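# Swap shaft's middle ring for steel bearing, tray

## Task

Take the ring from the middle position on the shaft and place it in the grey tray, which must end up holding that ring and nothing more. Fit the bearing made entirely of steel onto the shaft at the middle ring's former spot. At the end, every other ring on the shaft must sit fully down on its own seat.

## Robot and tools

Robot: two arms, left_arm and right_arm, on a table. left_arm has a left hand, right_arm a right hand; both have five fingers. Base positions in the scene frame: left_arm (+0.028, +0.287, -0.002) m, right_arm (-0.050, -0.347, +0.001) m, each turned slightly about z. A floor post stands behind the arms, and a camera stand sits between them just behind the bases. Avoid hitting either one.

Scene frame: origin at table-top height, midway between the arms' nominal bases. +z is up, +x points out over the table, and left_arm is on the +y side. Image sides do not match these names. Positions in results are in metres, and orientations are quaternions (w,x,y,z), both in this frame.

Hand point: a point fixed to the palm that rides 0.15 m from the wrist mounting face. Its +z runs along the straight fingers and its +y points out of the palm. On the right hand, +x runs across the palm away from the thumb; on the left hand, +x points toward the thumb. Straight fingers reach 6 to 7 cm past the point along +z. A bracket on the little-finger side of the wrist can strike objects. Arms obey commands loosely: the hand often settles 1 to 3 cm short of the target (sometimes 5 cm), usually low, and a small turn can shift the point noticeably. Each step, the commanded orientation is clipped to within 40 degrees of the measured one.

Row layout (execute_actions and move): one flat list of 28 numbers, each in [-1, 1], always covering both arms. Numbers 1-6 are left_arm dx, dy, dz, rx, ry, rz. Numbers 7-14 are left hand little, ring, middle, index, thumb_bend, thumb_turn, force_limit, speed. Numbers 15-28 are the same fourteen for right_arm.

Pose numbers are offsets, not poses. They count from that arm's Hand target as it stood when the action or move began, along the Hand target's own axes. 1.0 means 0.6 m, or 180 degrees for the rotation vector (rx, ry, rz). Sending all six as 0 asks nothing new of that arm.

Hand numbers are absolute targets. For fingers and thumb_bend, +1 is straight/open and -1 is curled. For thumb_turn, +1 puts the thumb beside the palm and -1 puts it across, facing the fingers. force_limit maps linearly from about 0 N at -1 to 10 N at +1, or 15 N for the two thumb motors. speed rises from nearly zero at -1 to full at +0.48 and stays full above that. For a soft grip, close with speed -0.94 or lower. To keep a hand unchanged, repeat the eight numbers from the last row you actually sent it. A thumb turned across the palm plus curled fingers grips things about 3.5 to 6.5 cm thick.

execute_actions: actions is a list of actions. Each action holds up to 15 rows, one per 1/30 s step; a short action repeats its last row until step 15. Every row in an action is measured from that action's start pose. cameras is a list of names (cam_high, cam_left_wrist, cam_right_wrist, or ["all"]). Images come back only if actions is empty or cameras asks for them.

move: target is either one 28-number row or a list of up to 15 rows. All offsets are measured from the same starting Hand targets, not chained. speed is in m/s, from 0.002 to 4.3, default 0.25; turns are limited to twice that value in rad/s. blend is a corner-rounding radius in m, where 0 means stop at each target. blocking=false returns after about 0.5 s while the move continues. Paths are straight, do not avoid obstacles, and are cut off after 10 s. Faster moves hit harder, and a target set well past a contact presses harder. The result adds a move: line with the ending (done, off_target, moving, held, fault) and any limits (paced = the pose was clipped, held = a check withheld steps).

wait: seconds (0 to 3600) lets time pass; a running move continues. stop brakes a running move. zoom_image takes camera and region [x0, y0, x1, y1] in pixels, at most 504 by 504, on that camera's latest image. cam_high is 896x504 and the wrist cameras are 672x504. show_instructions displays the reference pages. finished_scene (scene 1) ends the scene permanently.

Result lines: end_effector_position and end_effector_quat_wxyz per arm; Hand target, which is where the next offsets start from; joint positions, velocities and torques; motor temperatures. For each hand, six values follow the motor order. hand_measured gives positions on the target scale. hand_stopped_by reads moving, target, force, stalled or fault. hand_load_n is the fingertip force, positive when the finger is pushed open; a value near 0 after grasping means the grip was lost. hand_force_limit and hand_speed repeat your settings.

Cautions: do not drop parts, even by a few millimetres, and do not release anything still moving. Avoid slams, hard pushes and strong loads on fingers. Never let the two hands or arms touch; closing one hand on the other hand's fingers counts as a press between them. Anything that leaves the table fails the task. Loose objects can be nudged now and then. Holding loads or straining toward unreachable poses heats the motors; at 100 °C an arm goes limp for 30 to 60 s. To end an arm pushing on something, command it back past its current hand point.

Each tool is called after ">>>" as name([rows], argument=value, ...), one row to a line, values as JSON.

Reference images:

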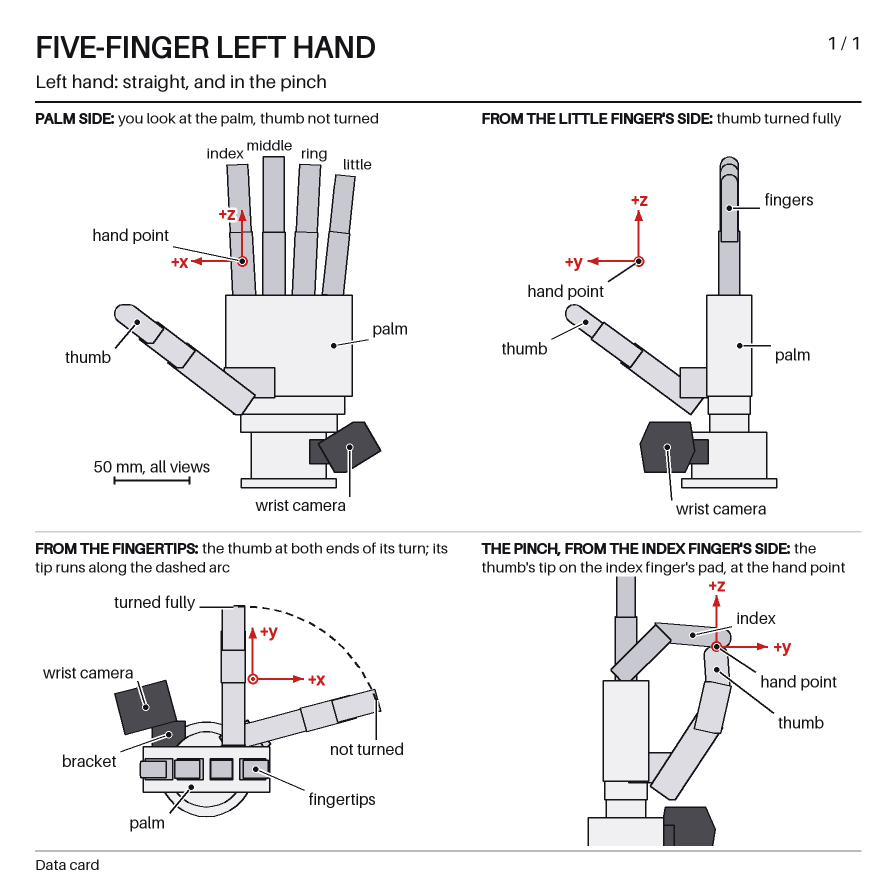

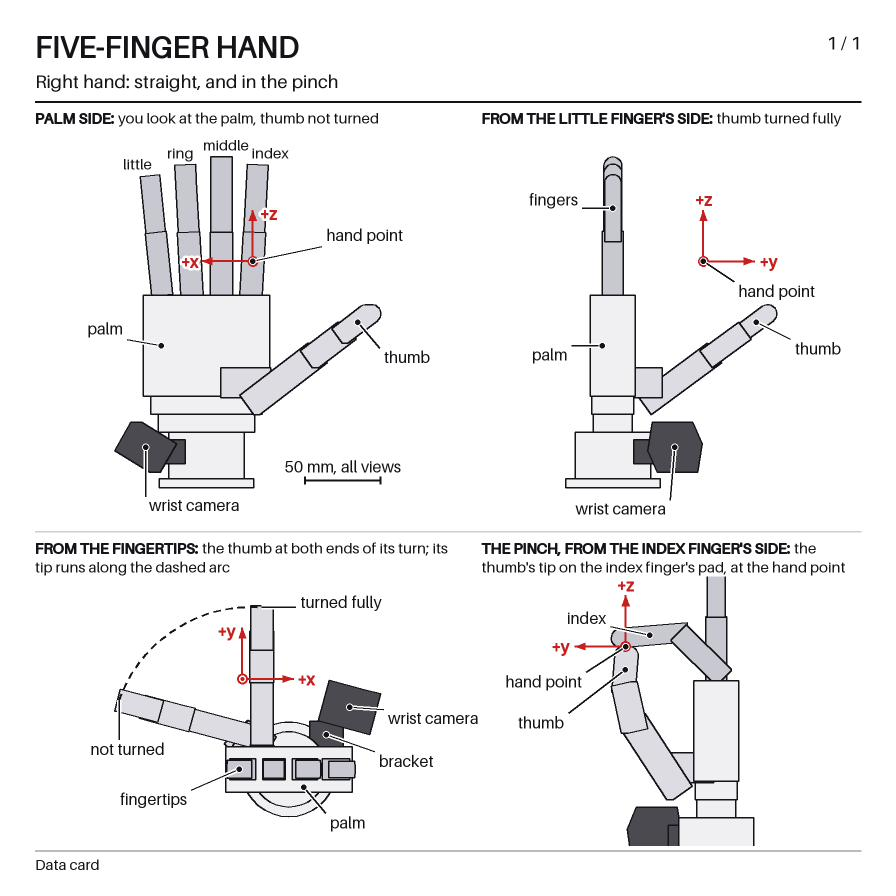

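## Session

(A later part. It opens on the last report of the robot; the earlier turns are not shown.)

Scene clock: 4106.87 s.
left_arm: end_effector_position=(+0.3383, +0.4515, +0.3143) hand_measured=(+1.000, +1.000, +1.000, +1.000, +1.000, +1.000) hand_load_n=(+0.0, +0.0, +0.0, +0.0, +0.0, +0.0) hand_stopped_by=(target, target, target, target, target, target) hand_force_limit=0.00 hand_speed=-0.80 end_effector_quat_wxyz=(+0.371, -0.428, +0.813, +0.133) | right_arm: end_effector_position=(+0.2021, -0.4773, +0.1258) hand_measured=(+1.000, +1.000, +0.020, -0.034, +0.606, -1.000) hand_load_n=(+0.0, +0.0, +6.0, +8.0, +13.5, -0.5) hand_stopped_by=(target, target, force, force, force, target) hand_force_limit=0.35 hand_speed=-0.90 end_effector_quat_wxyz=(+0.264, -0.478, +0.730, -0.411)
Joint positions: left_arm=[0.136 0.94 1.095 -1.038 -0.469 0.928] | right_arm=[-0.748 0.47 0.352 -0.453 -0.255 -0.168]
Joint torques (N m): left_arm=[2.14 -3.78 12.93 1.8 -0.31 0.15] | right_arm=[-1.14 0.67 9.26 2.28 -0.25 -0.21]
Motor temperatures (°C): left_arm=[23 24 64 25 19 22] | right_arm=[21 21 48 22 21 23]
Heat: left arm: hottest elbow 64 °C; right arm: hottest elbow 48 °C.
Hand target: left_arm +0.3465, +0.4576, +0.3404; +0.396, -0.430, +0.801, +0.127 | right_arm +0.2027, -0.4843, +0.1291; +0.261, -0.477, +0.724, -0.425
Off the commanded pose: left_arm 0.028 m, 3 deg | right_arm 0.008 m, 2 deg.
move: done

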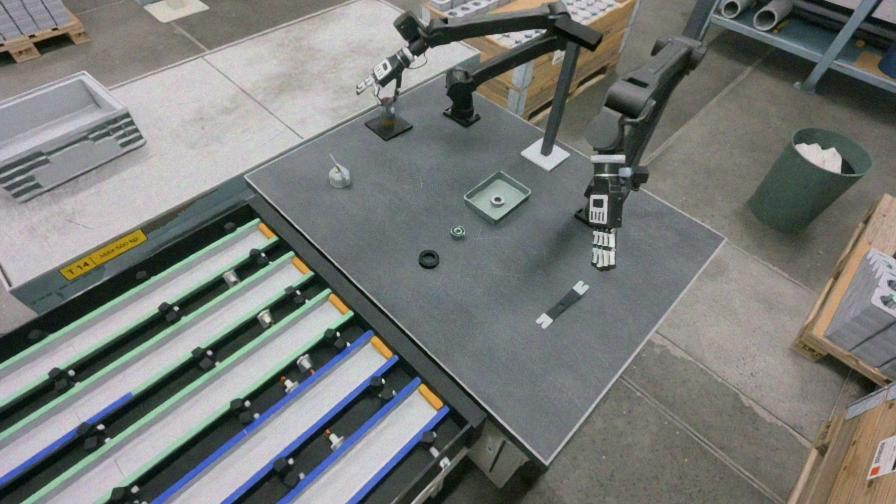

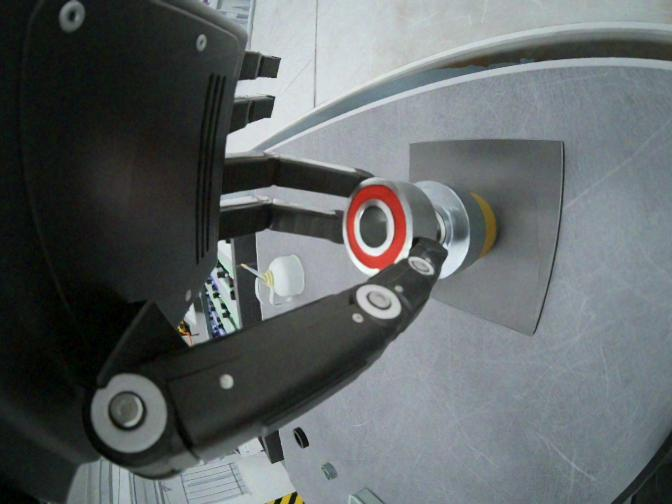

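>>> move(target=[0,0,0,0,0,0,1,1,1,1,1,1,0,-0.8, 0,0.0072,0.0042,0,0,0,1,1,-0.2,-0.2,0.3,-1,0.35,-0.9], speed=0.03, cameras=["cam_high","cam_right_wrist"])

>>> zoom_image(camera="cam_high", region=[376, 90, 400, 118])

>>> zoom_image(camera="cam_right_wrist", region=[340, 160, 480, 280])

Scene clock: 4136.63 s.
left_arm: end_effector_position=(+0.3383, +0.4515, +0.3143) hand_measured=(+1.000, +1.000, +1.000, +1.000, +1.000, +1.000) hand_load_n=(+0.0, +0.0, +0.0, +0.0, +0.0, +0.0) hand_stopped_by=(target, target, target, target, target, target) hand_force_limit=0.00 hand_speed=-0.80 end_effector_quat_wxyz=(+0.371, -0.428, +0.813, +0.133) | right_arm: end_effector_position=(+0.2036, -0.4785, +0.1260) hand_measured=(+1.000, +1.000, +0.020, -0.034, +0.606, -1.000) hand_load_n=(+0.0, +0.0, +5.5, +8.0, +13.5, -0.5) hand_stopped_by=(target, target, force, force, force, target) hand_force_limit=0.35 hand_speed=-0.90 end_effector_quat_wxyz=(+0.266, -0.477, +0.727, -0.416)
Joint positions: left_arm=[0.136 0.94 1.095 -1.038 -0.469 0.928] | right_arm=[-0.749 0.47 0.346 -0.436 -0.257 -0.168]
Joint torques (N m): left_arm=[2.14 -3.78 12.93 1.81 -0.31 0.15] | right_arm=[-1.08 1.14 8.68 2.17 -0.2 -0.23]
Motor temperatures (°C): left_arm=[23 24 64 25 19 22] | right_arm=[21 21 47 22 21 23]
Heat: left arm: hottest elbow 64 °C; right arm: hottest elbow 47 °C.
Hand target: left_arm +0.3465, +0.4576, +0.3404; +0.396, -0.430, +0.801, +0.127 | right_arm +0.2027, -0.4844, +0.1241; +0.261, -0.477, +0.724, -0.425
Off the commanded pose: left_arm 0.028 m, 3 deg | right_arm 0.006 m, 1 deg.
move: done

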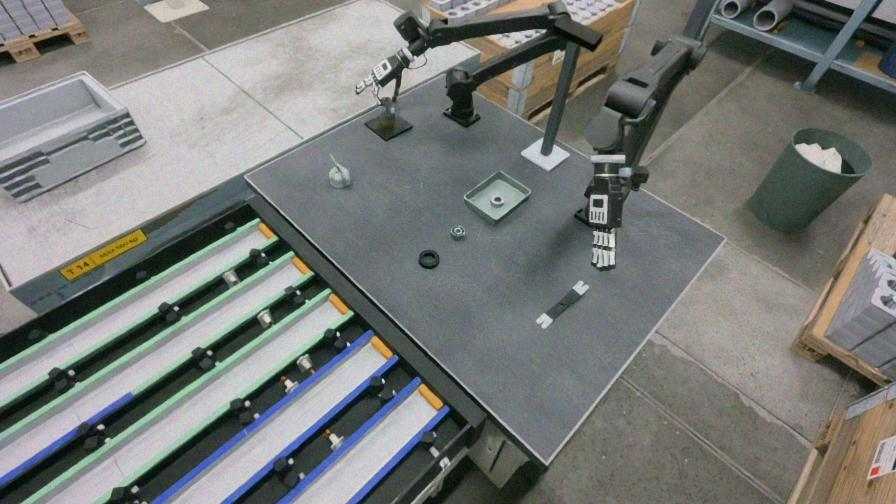

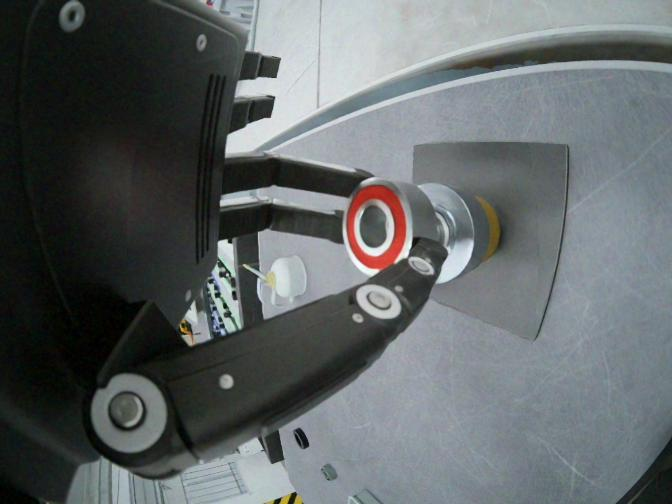

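Scaled by 18.000 from the camera's image (finer frame: 1280x720).

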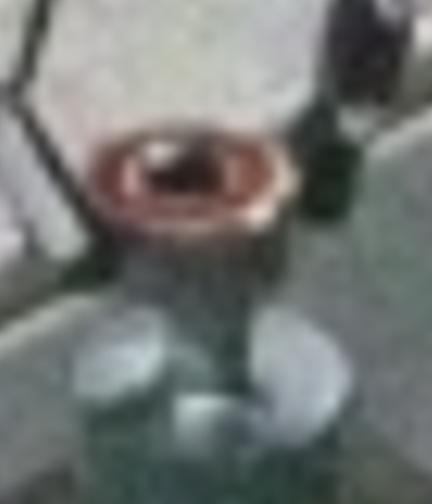

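Scaled by 3.600 from the camera's image (finer frame: 960x720).

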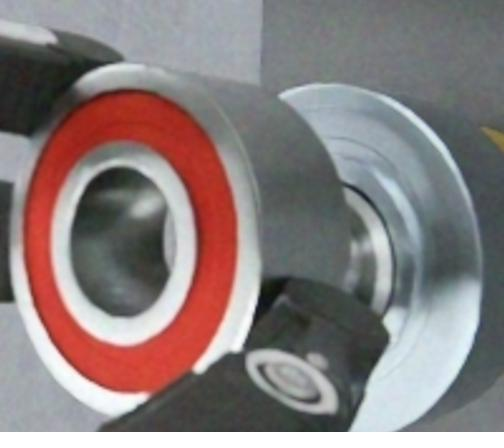

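>>> zoom_image(camera="cam_right_wrist", region=[340, 170, 450, 270])

Scaled by 4.582 from the camera's image (finer frame: 960x720).

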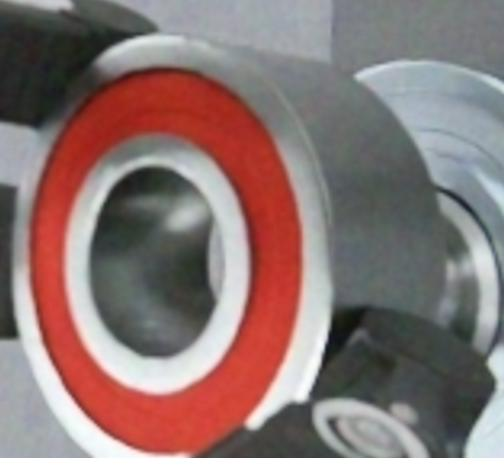

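>>> move([
  [0,0,0,0,0,0,1,1,1,1,1,1,0,-0.8, 0.0021,-0.039,-0.0158,0,0,0,1,1,-0.2,-0.2,0.3,-1,0.35,-0.9],
  [0,0,0,0,0,0,1,1,1,1,1,1,0,-0.8, -0.0274,-0.0339,-0.0261,0,0,0,1,1,-0.2,-0.2,0.3,-1,0.35,-0.9],
], speed=0.06, cameras=["cam_high","cam_right_wrist"])

>>> zoom_image(camera="cam_high", region=[376, 90, 400, 118])

>>> zoom_image(camera="cam_right_wrist", region=[340, 160, 480, 280])

Scene clock: 4253.73 s.
left_arm: end_effector_position=(+0.3383, +0.4515, +0.3143) hand_measured=(+1.000, +1.000, +1.000, +1.000, +1.000, +1.000) hand_load_n=(+0.0, +0.0, +0.0, +0.0, +0.0, +0.0) hand_stopped_by=(target, target, target, target, target, target) hand_force_limit=0.00 hand_speed=-0.80 end_effector_quat_wxyz=(+0.371, -0.428, +0.813, +0.133) | right_arm: end_effector_position=(+0.1995, -0.4675, +0.1266) hand_measured=(+1.000, +1.000, +0.020, -0.034, +0.606, -1.000) hand_load_n=(+0.0, +0.0, +6.0, +8.0, +13.0, -0.5) hand_stopped_by=(target, target, force, force, force, target) hand_force_limit=0.35 hand_speed=-0.90 end_effector_quat_wxyz=(+0.251, -0.483, +0.730, -0.414)
Joint positions: left_arm=[0.136 0.94 1.095 -1.038 -0.469 0.928] | right_arm=[-0.676 0.427 0.352 -0.495 -0.175 -0.151]
Joint torques (N m): left_arm=[2.2 -3.84 12.92 1.8 -0.31 0.15] | right_arm=[0.85 0.5 12.22 0.83 -0.05 0.17]
Motor temperatures (°C): left_arm=[23 24 64 25 19 22] | right_arm=[21 21 46 22 21 23]
Heat: left arm: hottest elbow 64 °C; right arm: hottest elbow 46 °C.
Hand target: left_arm +0.3465, +0.4576, +0.3404; +0.396, -0.430, +0.801, +0.127 | right_arm +0.2066, -0.4674, +0.1491; +0.261, -0.477, +0.724, -0.425
Off the commanded pose: left_arm 0.028 m, 3 deg | right_arm 0.024 m, 2 deg.
move: off_target (right_arm)

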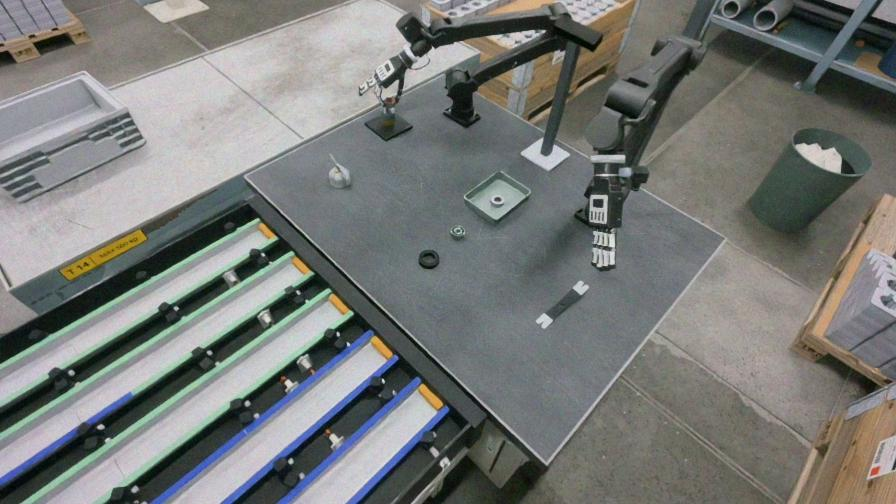

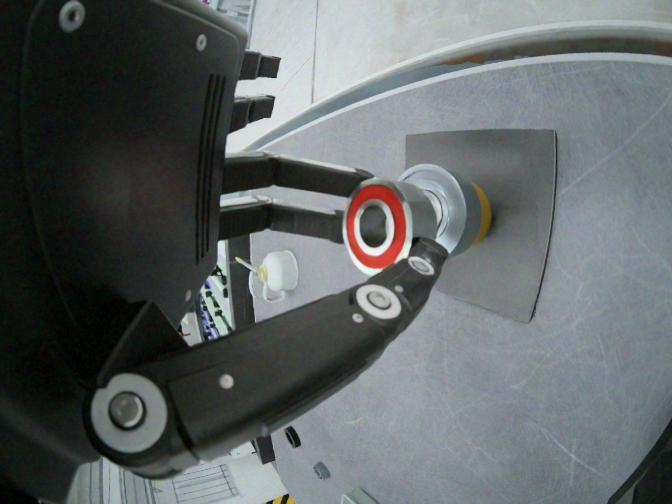

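Scaled by 18.000 from the camera's image (finer frame: 1280x720).

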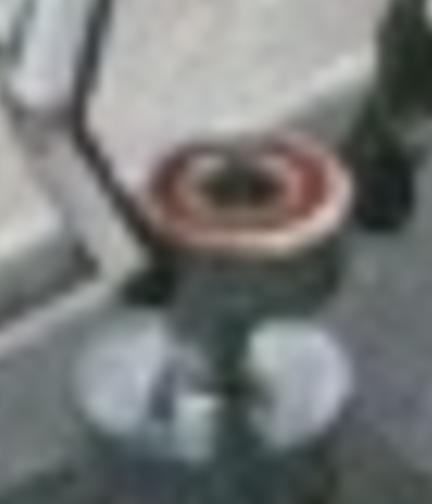

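Scaled by 3.600 from the camera's image (finer frame: 960x720).

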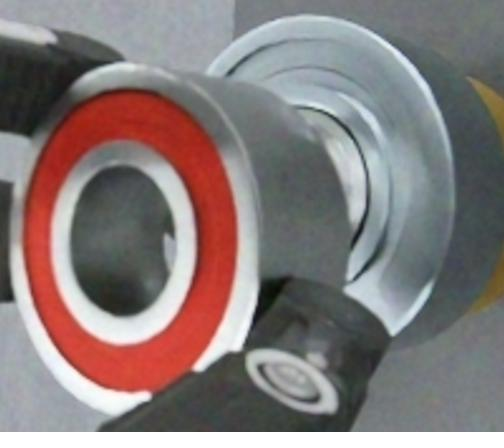

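>>> move([
  [0,0,0,0,0,0,1,1,1,1,1,1,0,-0.8, -0.0002,-0.0376,-0.0184,0,0,0,1,1,-0.2,-0.2,0.3,-1,0.35,-0.9],
  [0,0,0,0,0,0,1,1,1,1,1,1,0,-0.8, 0.019,-0.0415,-0.0107,0,0,0,1,1,-0.2,-0.2,0.3,-1,0.35,-0.9],
], speed=0.06, cameras=["cam_high","cam_right_wrist"])

>>> zoom_image(camera="cam_high", region=[376, 90, 400, 118])

>>> zoom_image(camera="cam_right_wrist", region=[340, 160, 480, 280])

Scene clock: 4282.77 s.
left_arm: end_effector_position=(+0.3383, +0.4515, +0.3143) hand_measured=(+1.000, +1.000, +1.000, +1.000, +1.000, +1.000) hand_load_n=(+0.0, +0.0, +0.0, +0.0, +0.0, +0.0) hand_stopped_by=(target, target, target, target, target, target) hand_force_limit=0.00 hand_speed=-0.80 end_effector_quat_wxyz=(+0.371, -0.428, +0.813, +0.133) | right_arm: end_effector_position=(+0.1971, -0.4658, +0.1350) hand_measured=(+1.000, +1.000, +0.020, -0.034, +0.606, -1.000) hand_load_n=(+0.0, +0.0, +6.0, +8.5, +13.0, -0.5) hand_stopped_by=(target, target, force, force, force, target) hand_force_limit=0.35 hand_speed=-0.90 end_effector_quat_wxyz=(+0.255, -0.482, +0.741, -0.392)
Joint positions: left_arm=[0.136 0.94 1.095 -1.038 -0.469 0.928] | right_arm=[-0.704 0.451 0.394 -0.556 -0.213 -0.147]
Joint torques (N m): left_arm=[2.14 -3.78 12.94 1.8 -0.31 0.15] | right_arm=[-1.2 1.26 14.35 1.51 -0.3 -0.18]
Motor temperatures (°C): left_arm=[23 24 64 25 19 22] | right_arm=[21 21 50 22 21 23]
Heat: left arm: hottest elbow 64 °C; right arm: hottest elbow 50 °C.
Hand target: left_arm +0.3465, +0.4576, +0.3404; +0.396, -0.430, +0.801, +0.127 | right_arm +0.2086, -0.4801, +0.1741; +0.261, -0.477, +0.724, -0.425
Off the commanded pose: left_arm 0.028 m, 3 deg | right_arm 0.043 m, 4 deg.
move: off_target (right_arm)

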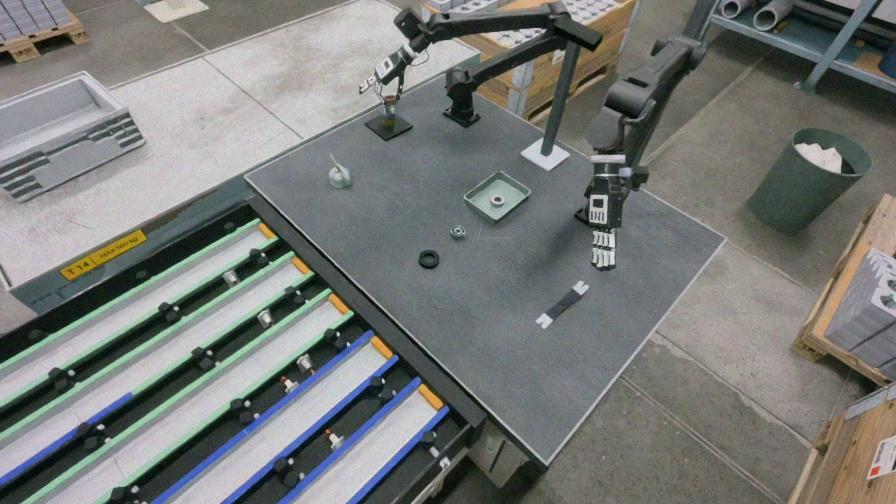

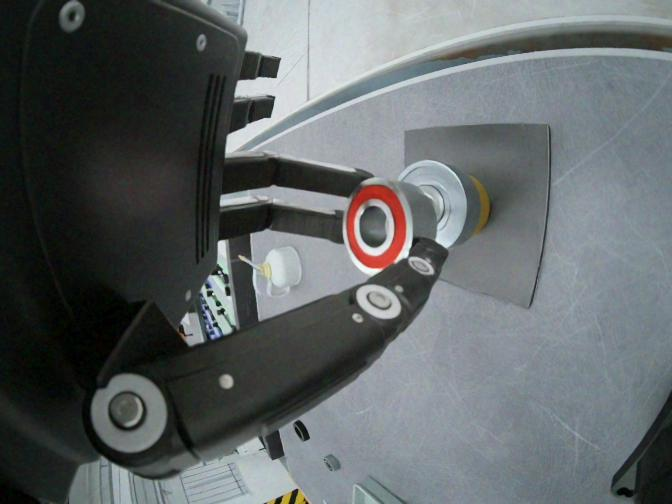

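Scaled by 18.000 from the camera's image (finer frame: 1280x720).

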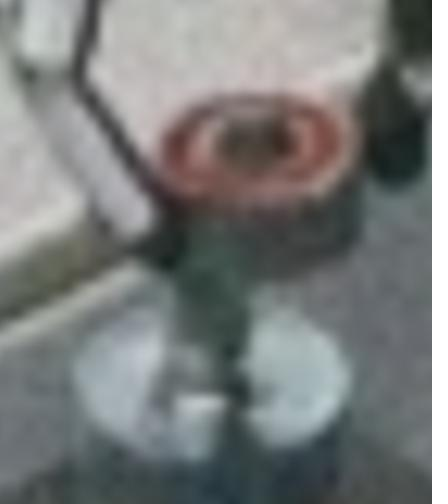

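Scaled by 3.600 from the camera's image (finer frame: 960x720).

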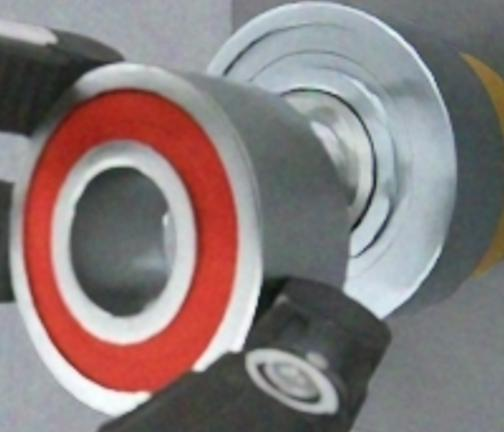

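>>> move([
  [0,0,0,0,0,0,1,1,1,1,1,1,0,-0.8, 0.0007,-0.044,-0.0239,0,0,0,1,1,-0.2,-0.2,0.3,-1,0.35,-0.9],
  [0,0,0,0,0,0,1,1,1,1,1,1,0,-0.8, -0.0001,0.0458,0.0274,0,0,0,1,1,-0.2,-0.2,0.3,-1,0.35,-0.9],
], speed=0.06, cameras=["cam_high","cam_right_wrist"])

>>> zoom_image(camera="cam_high", region=[376, 90, 400, 118])

>>> zoom_image(camera="cam_right_wrist", region=[340, 160, 480, 280])

Scene clock: 4309.43 s.
left_arm: end_effector_position=(+0.3383, +0.4515, +0.3143) hand_measured=(+1.000, +1.000, +1.000, +1.000, +1.000, +1.000) hand_load_n=(+0.5, +0.0, +0.0, +0.0, +0.0, +0.0) hand_stopped_by=(target, target, target, target, target, target) hand_force_limit=0.00 hand_speed=-0.80 end_effector_quat_wxyz=(+0.371, -0.428, +0.813, +0.133) | right_arm: end_effector_position=(+0.2057, -0.4729, +0.1354) hand_measured=(+1.000, +1.000, +0.020, -0.034, +0.606, -1.000) hand_load_n=(+0.0, +0.0, +6.0, +8.0, +13.5, -0.5) hand_stopped_by=(target, target, force, force, force, target) hand_force_limit=0.35 hand_speed=-0.90 end_effector_quat_wxyz=(+0.262, -0.479, +0.730, -0.410)
Joint positions: left_arm=[0.136 0.94 1.095 -1.038 -0.469 0.928] | right_arm=[-0.708 0.465 0.377 -0.48 -0.219 -0.15]
Joint torques (N m): left_arm=[2.14 -3.78 12.92 1.81 -0.31 0.15] | right_arm=[-1.26 1.32 9.91 2.21 -0.3 -0.18]
Motor temperatures (°C): left_arm=[23 24 64 25 19 22] | right_arm=[21 21 50 22 21 23]
Heat: left arm: hottest elbow 64 °C; right arm: hottest elbow 50 °C.
Hand target: left_arm +0.3465, +0.4576, +0.3404; +0.396, -0.430, +0.801, +0.127 | right_arm +0.2087, -0.4809, +0.1420; +0.261, -0.477, +0.724, -0.425
Off the commanded pose: left_arm 0.028 m, 3 deg | right_arm 0.011 m, 2 deg.
move: off_target (right_arm)

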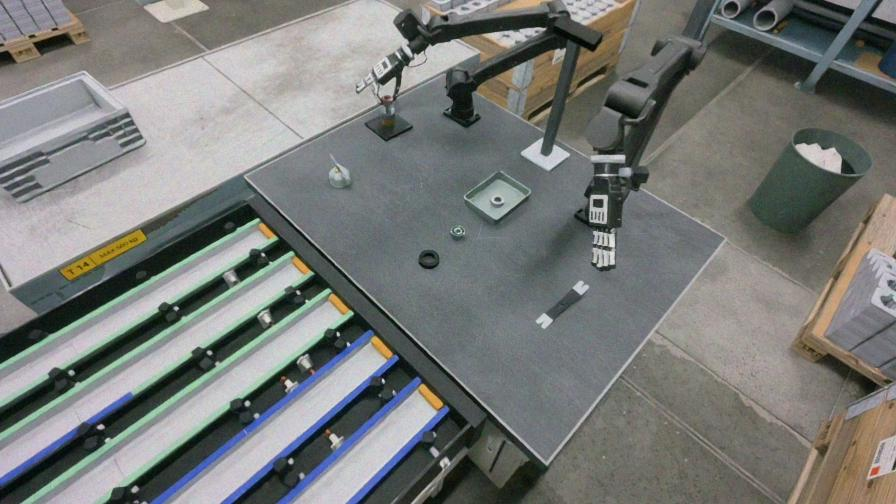

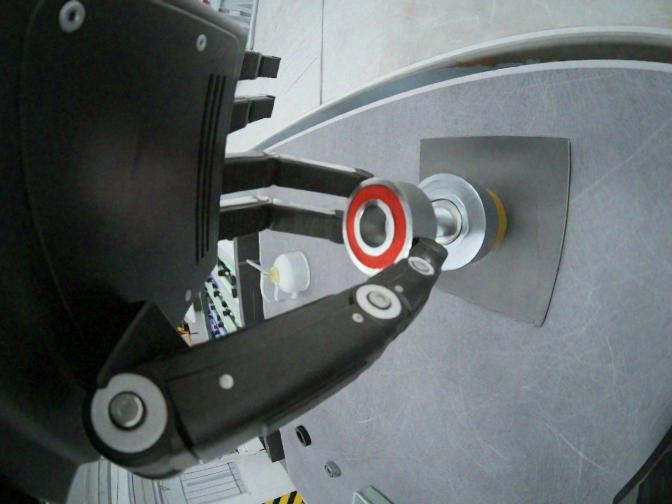

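Scaled by 18.000 from the camera's image (finer frame: 1280x720).

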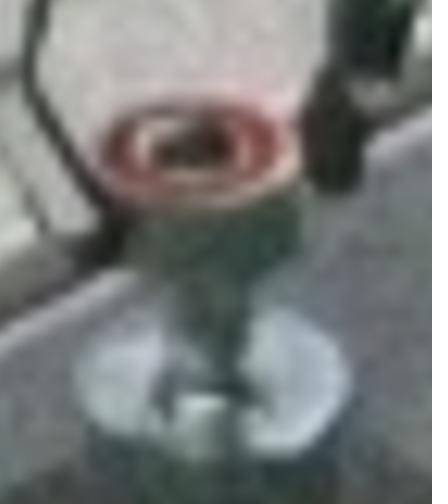

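Scaled by 3.600 from the camera's image (finer frame: 960x720).

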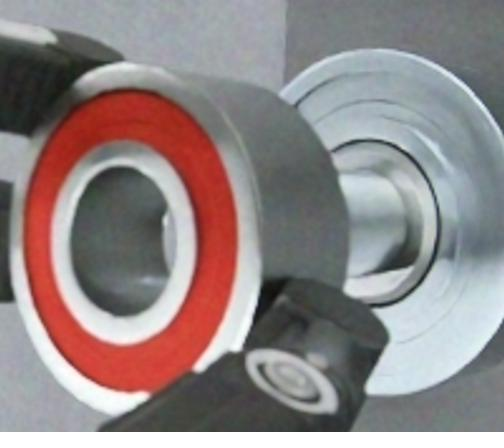

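>>> move(target=[0,0,0,0,0,0,1,1,1,1,1,1,0,-0.8, -0.0005,0.0159,0.0093,0,0,0,1,1,-0.2,-0.2,0.3,-1,0.35,-0.9], speed=0.03, cameras=["cam_high","cam_right_wrist"])

>>> zoom_image(camera="cam_high", region=[376, 90, 400, 118])

>>> zoom_image(camera="cam_right_wrist", region=[340, 160, 480, 280])

Scene clock: 4322.13 s.
left_arm: end_effector_position=(+0.3383, +0.4515, +0.3143) hand_measured=(+1.000, +1.000, +1.000, +1.000, +1.000, +1.000) hand_load_n=(+0.0, +0.0, +0.0, +0.0, +0.0, +0.0) hand_stopped_by=(target, target, target, target, target, target) hand_force_limit=0.00 hand_speed=-0.80 end_effector_quat_wxyz=(+0.371, -0.428, +0.813, +0.133) | right_arm: end_effector_position=(+0.2066, -0.4734, +0.1271) hand_measured=(+1.000, +1.000, +0.020, -0.034, +0.606, -1.000) hand_load_n=(+0.0, +0.0, +6.0, +8.5, +13.0, -0.5) hand_stopped_by=(target, target, force, force, force, target) hand_force_limit=0.35 hand_speed=-0.90 end_effector_quat_wxyz=(+0.263, -0.479, +0.729, -0.412)
Joint positions: left_arm=[0.136 0.94 1.095 -1.038 -0.469 0.928] | right_arm=[-0.708 0.47 0.354 -0.447 -0.22 -0.15]
Joint torques (N m): left_arm=[2.2 -3.78 12.93 1.8 -0.31 0.15] | right_arm=[-1.2 1.03 9.57 2.25 -0.25 -0.19]
Motor temperatures (°C): left_arm=[23 24 64 25 19 22] | right_arm=[21 21 49 22 21 23]
Heat: left arm: hottest elbow 64 °C; right arm: hottest elbow 49 °C.
Hand target: left_arm +0.3465, +0.4576, +0.3404; +0.396, -0.430, +0.801, +0.127 | right_arm +0.2087, -0.4809, +0.1311; +0.261, -0.477, +0.724, -0.425
Off the commanded pose: left_arm 0.028 m, 3 deg | right_arm 0.009 m, 2 deg.
move: done

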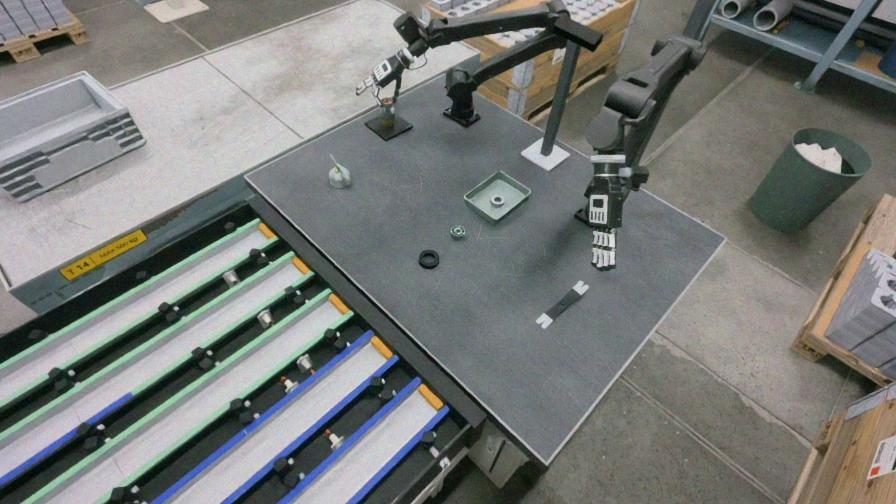

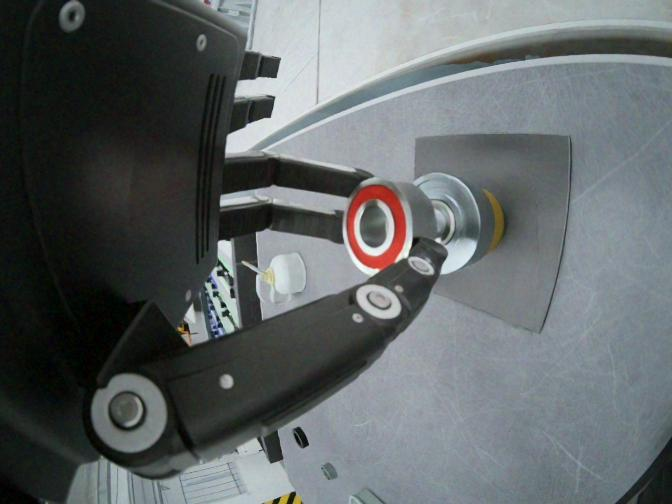

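Scaled by 18.000 from the camera's image (finer frame: 1280x720).

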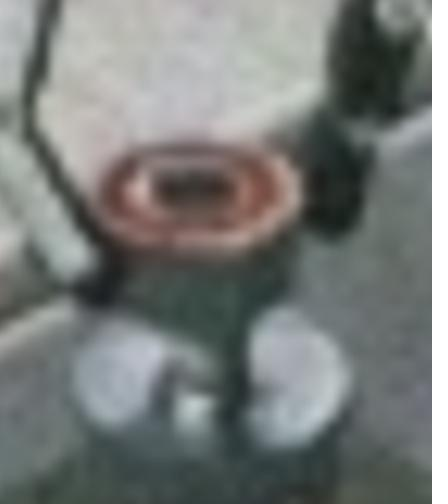

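Scaled by 3.600 from the camera's image (finer frame: 960x720).

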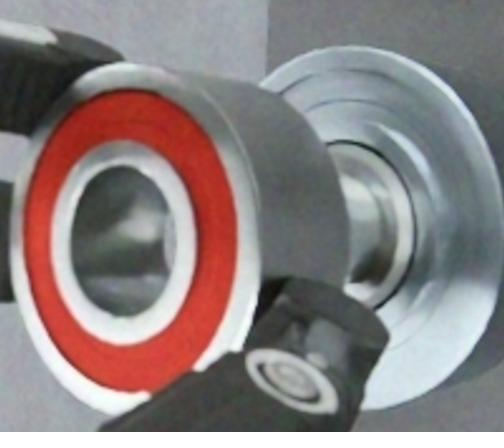

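>>> move(target=[0,0,0,0,0,0,1,1,1,1,1,1,0,-0.8, 0,0.0072,0.0042,0,0,0,1,1,-0.2,-0.2,0.3,-1,0.35,-0.9], speed=0.03, cameras=["cam_high","cam_right_wrist"])

>>> zoom_image(camera="cam_high", region=[376, 90, 400, 118])

>>> zoom_image(camera="cam_right_wrist", region=[340, 160, 480, 280])

Scene clock: 4333.27 s.
left_arm: end_effector_position=(+0.3383, +0.4515, +0.3143) hand_measured=(+1.000, +1.000, +1.000, +1.000, +1.000, +1.000) hand_load_n=(+0.0, +0.0, +0.0, +0.0, +0.0, +0.0) hand_stopped_by=(target, target, target, target, target, target) hand_force_limit=0.00 hand_speed=-0.80 end_effector_quat_wxyz=(+0.371, -0.428, +0.813, +0.133) | right_arm: end_effector_position=(+0.2081, -0.4747, +0.1268) hand_measured=(+1.000, +1.000, +0.020, -0.034, +0.606, -1.000) hand_load_n=(-0.5, +0.0, +5.5, +8.0, +13.0, -0.5) hand_stopped_by=(target, target, force, force, force, target) hand_force_limit=0.35 hand_speed=-0.90 end_effector_quat_wxyz=(+0.265, -0.478, +0.726, -0.417)
Joint positions: left_arm=[0.136 0.94 1.095 -1.038 -0.469 0.928] | right_arm=[-0.709 0.471 0.347 -0.428 -0.221 -0.15]
Joint torques (N m): left_arm=[2.14 -3.78 12.92 1.81 -0.31 0.15] | right_arm=[-1.14 1.55 9.16 2.13 -0.25 -0.2]
Motor temperatures (°C): left_arm=[23 24 64 25 19 22] | right_arm=[21 21 50 22 21 23]
Heat: left arm: hottest elbow 64 °C; right arm: hottest elbow 50 °C.
Hand target: left_arm +0.3465, +0.4576, +0.3404; +0.396, -0.430, +0.801, +0.127 | right_arm +0.2087, -0.4810, +0.1261; +0.261, -0.477, +0.724, -0.425
Off the commanded pose: left_arm 0.028 m, 3 deg | right_arm 0.006 m, 1 deg.
move: done

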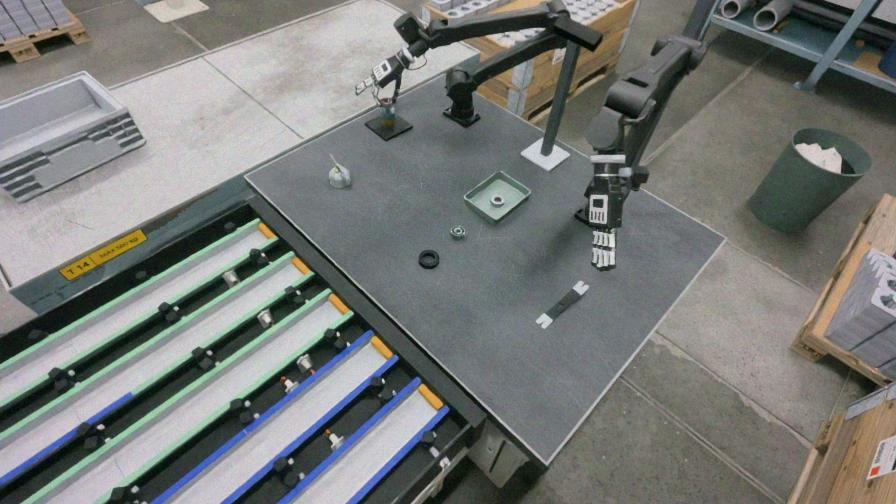

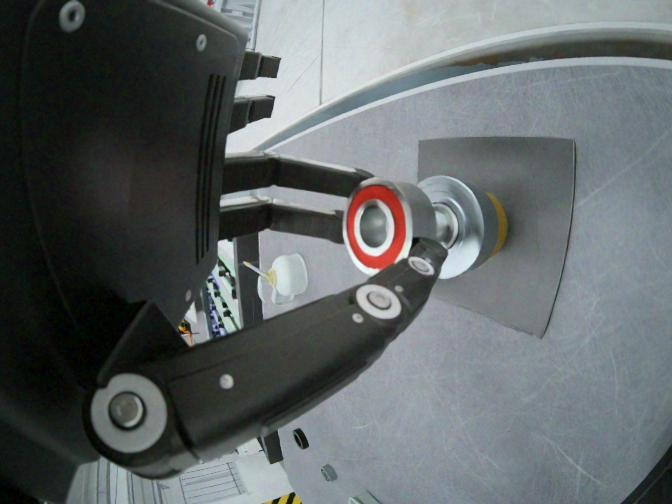

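Scaled by 18.000 from the camera's image (finer frame: 1280x720).

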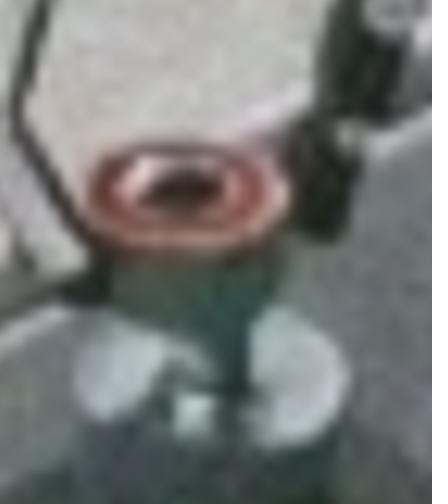

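Scaled by 3.600 from the camera's image (finer frame: 960x720).

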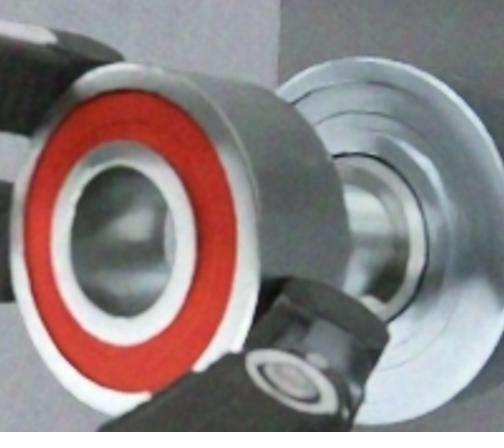

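>>> move(target=[0,0,0,0,0,0,1,1,1,1,1,1,0,-0.8, -0.0003,0.0096,-0.0098,0,0,0,1,1,-0.2,-0.2,0.3,-1,0.35,-0.9], speed=0.015, cameras=["cam_high","cam_right_wrist"])

>>> zoom_image(camera="cam_high", region=[376, 90, 400, 118])

>>> zoom_image(camera="cam_right_wrist", region=[340, 160, 480, 280])

Scene clock: 4371.67 s.
left_arm: end_effector_position=(+0.3383, +0.4515, +0.3143) hand_measured=(+1.000, +1.000, +1.000, +1.000, +1.000, +1.000) hand_load_n=(+0.0, +0.0, +0.0, +0.0, +0.0, +0.0) hand_stopped_by=(target, target, target, target, target, target) hand_force_limit=0.00 hand_speed=-0.80 end_effector_quat_wxyz=(+0.371, -0.428, +0.813, +0.133) | right_arm: end_effector_position=(+0.2054, -0.4743, +0.1267) hand_measured=(+1.000, +1.000, +0.020, -0.034, +0.606, -1.000) hand_load_n=(+0.0, +0.0, +6.0, +8.5, +13.0, -0.5) hand_stopped_by=(target, target, force, force, force, target) hand_force_limit=0.35 hand_speed=-0.90 end_effector_quat_wxyz=(+0.268, -0.475, +0.724, -0.422)
Joint positions: left_arm=[0.136 0.94 1.095 -1.038 -0.469 0.928] | right_arm=[-0.721 0.447 0.336 -0.428 -0.232 -0.151]
Joint torques (N m): left_arm=[2.2 -3.84 12.93 1.81 -0.31 0.15] | right_arm=[-1.2 0.62 9.07 1.13 -0.24 -0.29]
Motor temperatures (°C): left_arm=[23 24 64 25 19 22] | right_arm=[21 21 49 22 21 23]
Heat: left arm: hottest elbow 64 °C; right arm: hottest elbow 49 °C.
Hand target: left_arm +0.3465, +0.4576, +0.3404; +0.396, -0.430, +0.801, +0.127 | right_arm +0.2014, -0.4777, +0.1240; +0.261, -0.477, +0.724, -0.425
Off the commanded pose: left_arm 0.028 m, 3 deg | right_arm 0.006 m, 1 deg.
move: done

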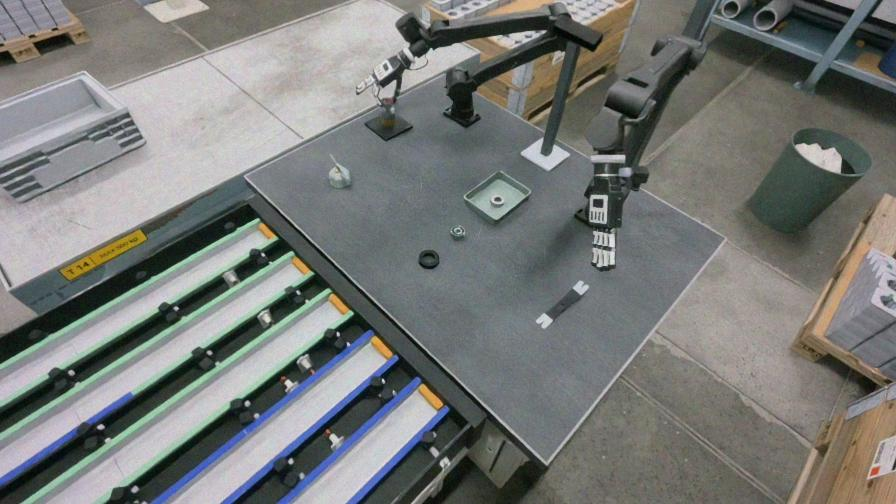

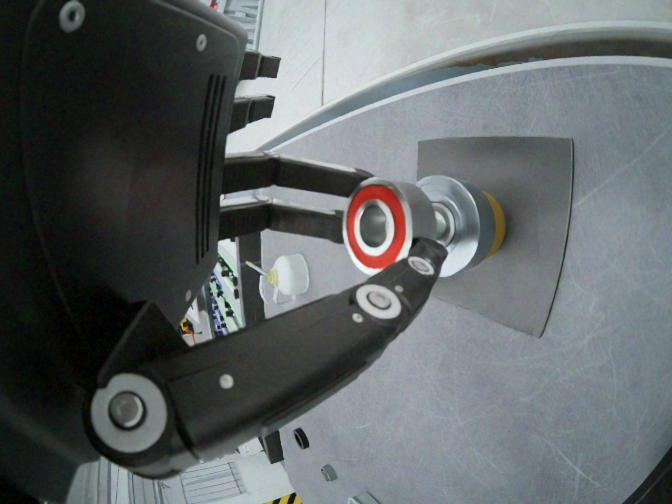

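Scaled by 18.000 from the camera's image (finer frame: 1280x720).

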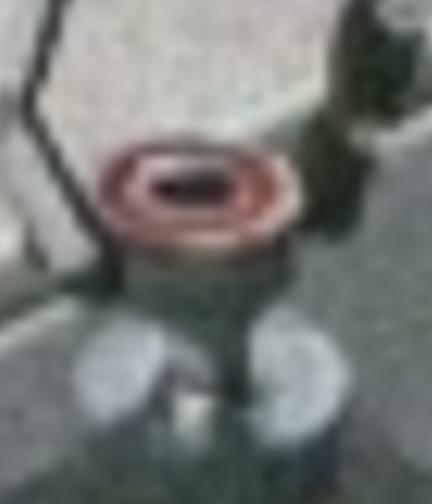

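Scaled by 3.600 from the camera's image (finer frame: 960x720).

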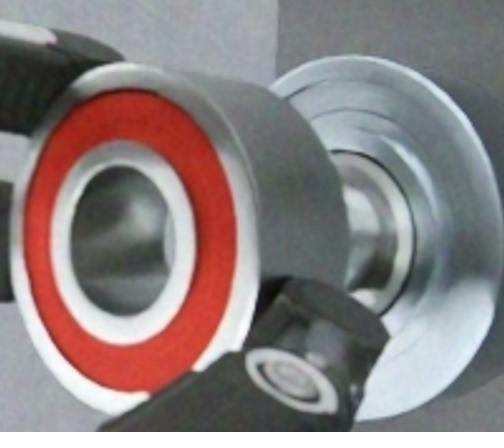

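>>> move(target=[0,0,0,0,0,0,1,1,1,1,1,1,0,-0.8, -0.0003,0.0075,-0.0069,0,0,0,1,1,-0.2,-0.2,0.3,-1,0.35,-0.9], speed=0.015, cameras=["cam_high","cam_right_wrist"])

>>> zoom_image(camera="cam_high", region=[376, 90, 400, 118])

>>> zoom_image(camera="cam_right_wrist", region=[340, 160, 480, 280])

Scene clock: 4382.87 s.
left_arm: end_effector_position=(+0.3383, +0.4515, +0.3143) hand_measured=(+1.000, +1.000, +1.000, +1.000, +1.000, +1.000) hand_load_n=(+0.0, +0.0, +0.0, +0.0, +0.0, +0.0) hand_stopped_by=(target, target, target, target, target, target) hand_force_limit=0.00 hand_speed=-0.80 end_effector_quat_wxyz=(+0.371, -0.428, +0.813, +0.133) | right_arm: end_effector_position=(+0.2021, -0.4734, +0.1251) hand_measured=(+1.000, +1.000, +0.020, -0.034, +0.606, -1.000) hand_load_n=(+0.0, +0.0, +8.0, +10.5, +11.5, -0.5) hand_stopped_by=(target, target, force, force, force, target) hand_force_limit=0.35 hand_speed=-0.90 end_effector_quat_wxyz=(+0.269, -0.474, +0.722, -0.425)
Joint positions: left_arm=[0.136 0.94 1.095 -1.038 -0.469 0.928] | right_arm=[-0.73 0.425 0.324 -0.432 -0.239 -0.156]
Joint torques (N m): left_arm=[2.14 -3.78 12.93 1.8 -0.31 0.15] | right_arm=[-1.32 0.21 9.22 0.54 -0.32 -0.25]
Motor temperatures (°C): left_arm=[23 24 64 25 19 22] | right_arm=[21 21 49 22 21 23]
Heat: left arm: hottest elbow 64 °C; right arm: hottest elbow 49 °C.
Hand target: left_arm +0.3465, +0.4576, +0.3404; +0.396, -0.430, +0.801, +0.127 | right_arm +0.1961, -0.4752, +0.1221; +0.261, -0.477, +0.724, -0.425
Off the commanded pose: left_arm 0.028 m, 3 deg | right_arm 0.007 m, 1 deg.
move: done

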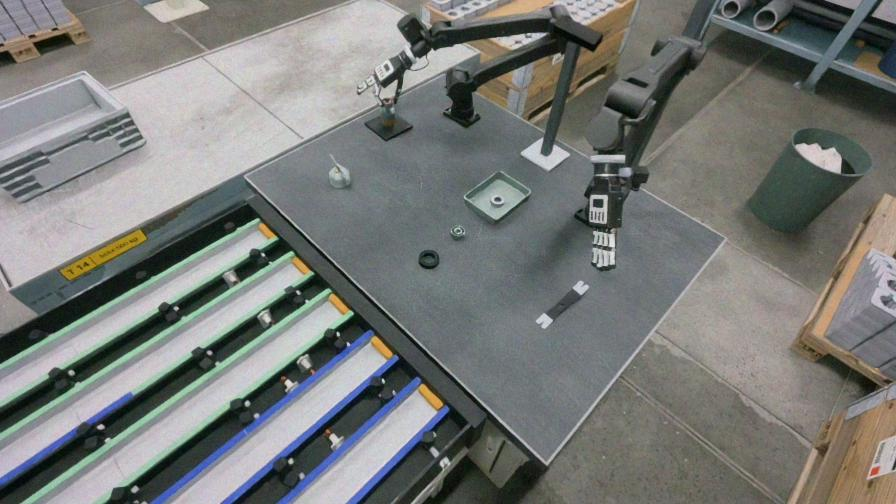

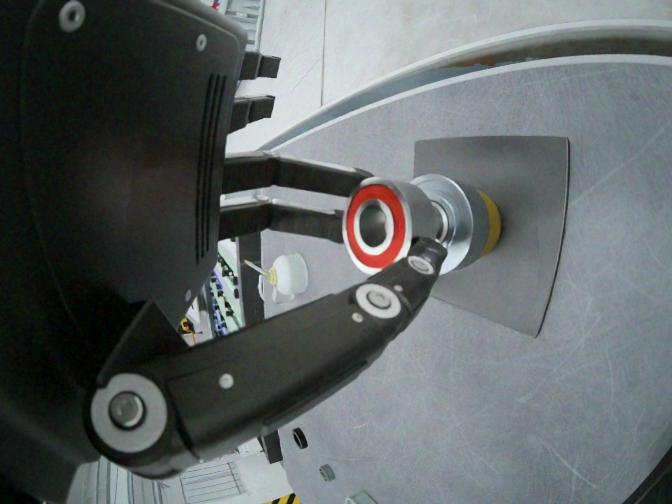

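Scaled by 18.000 from the camera's image (finer frame: 1280x720).

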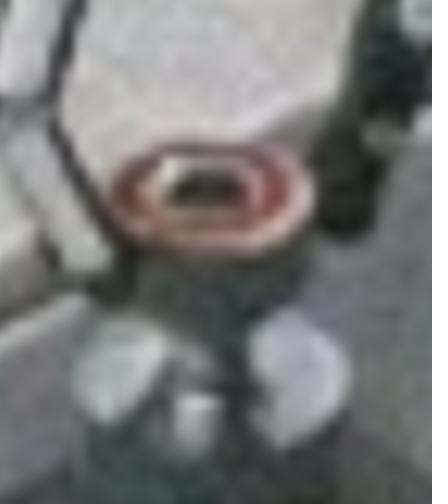

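Scaled by 3.600 from the camera's image (finer frame: 960x720).

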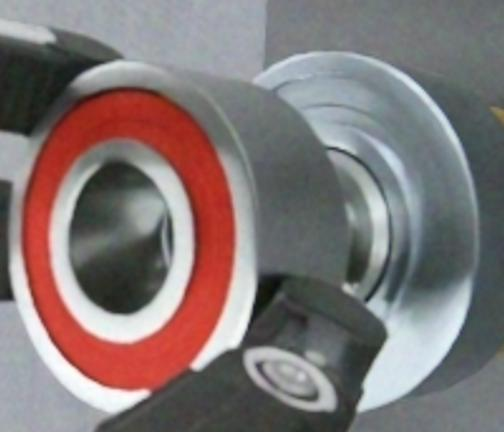

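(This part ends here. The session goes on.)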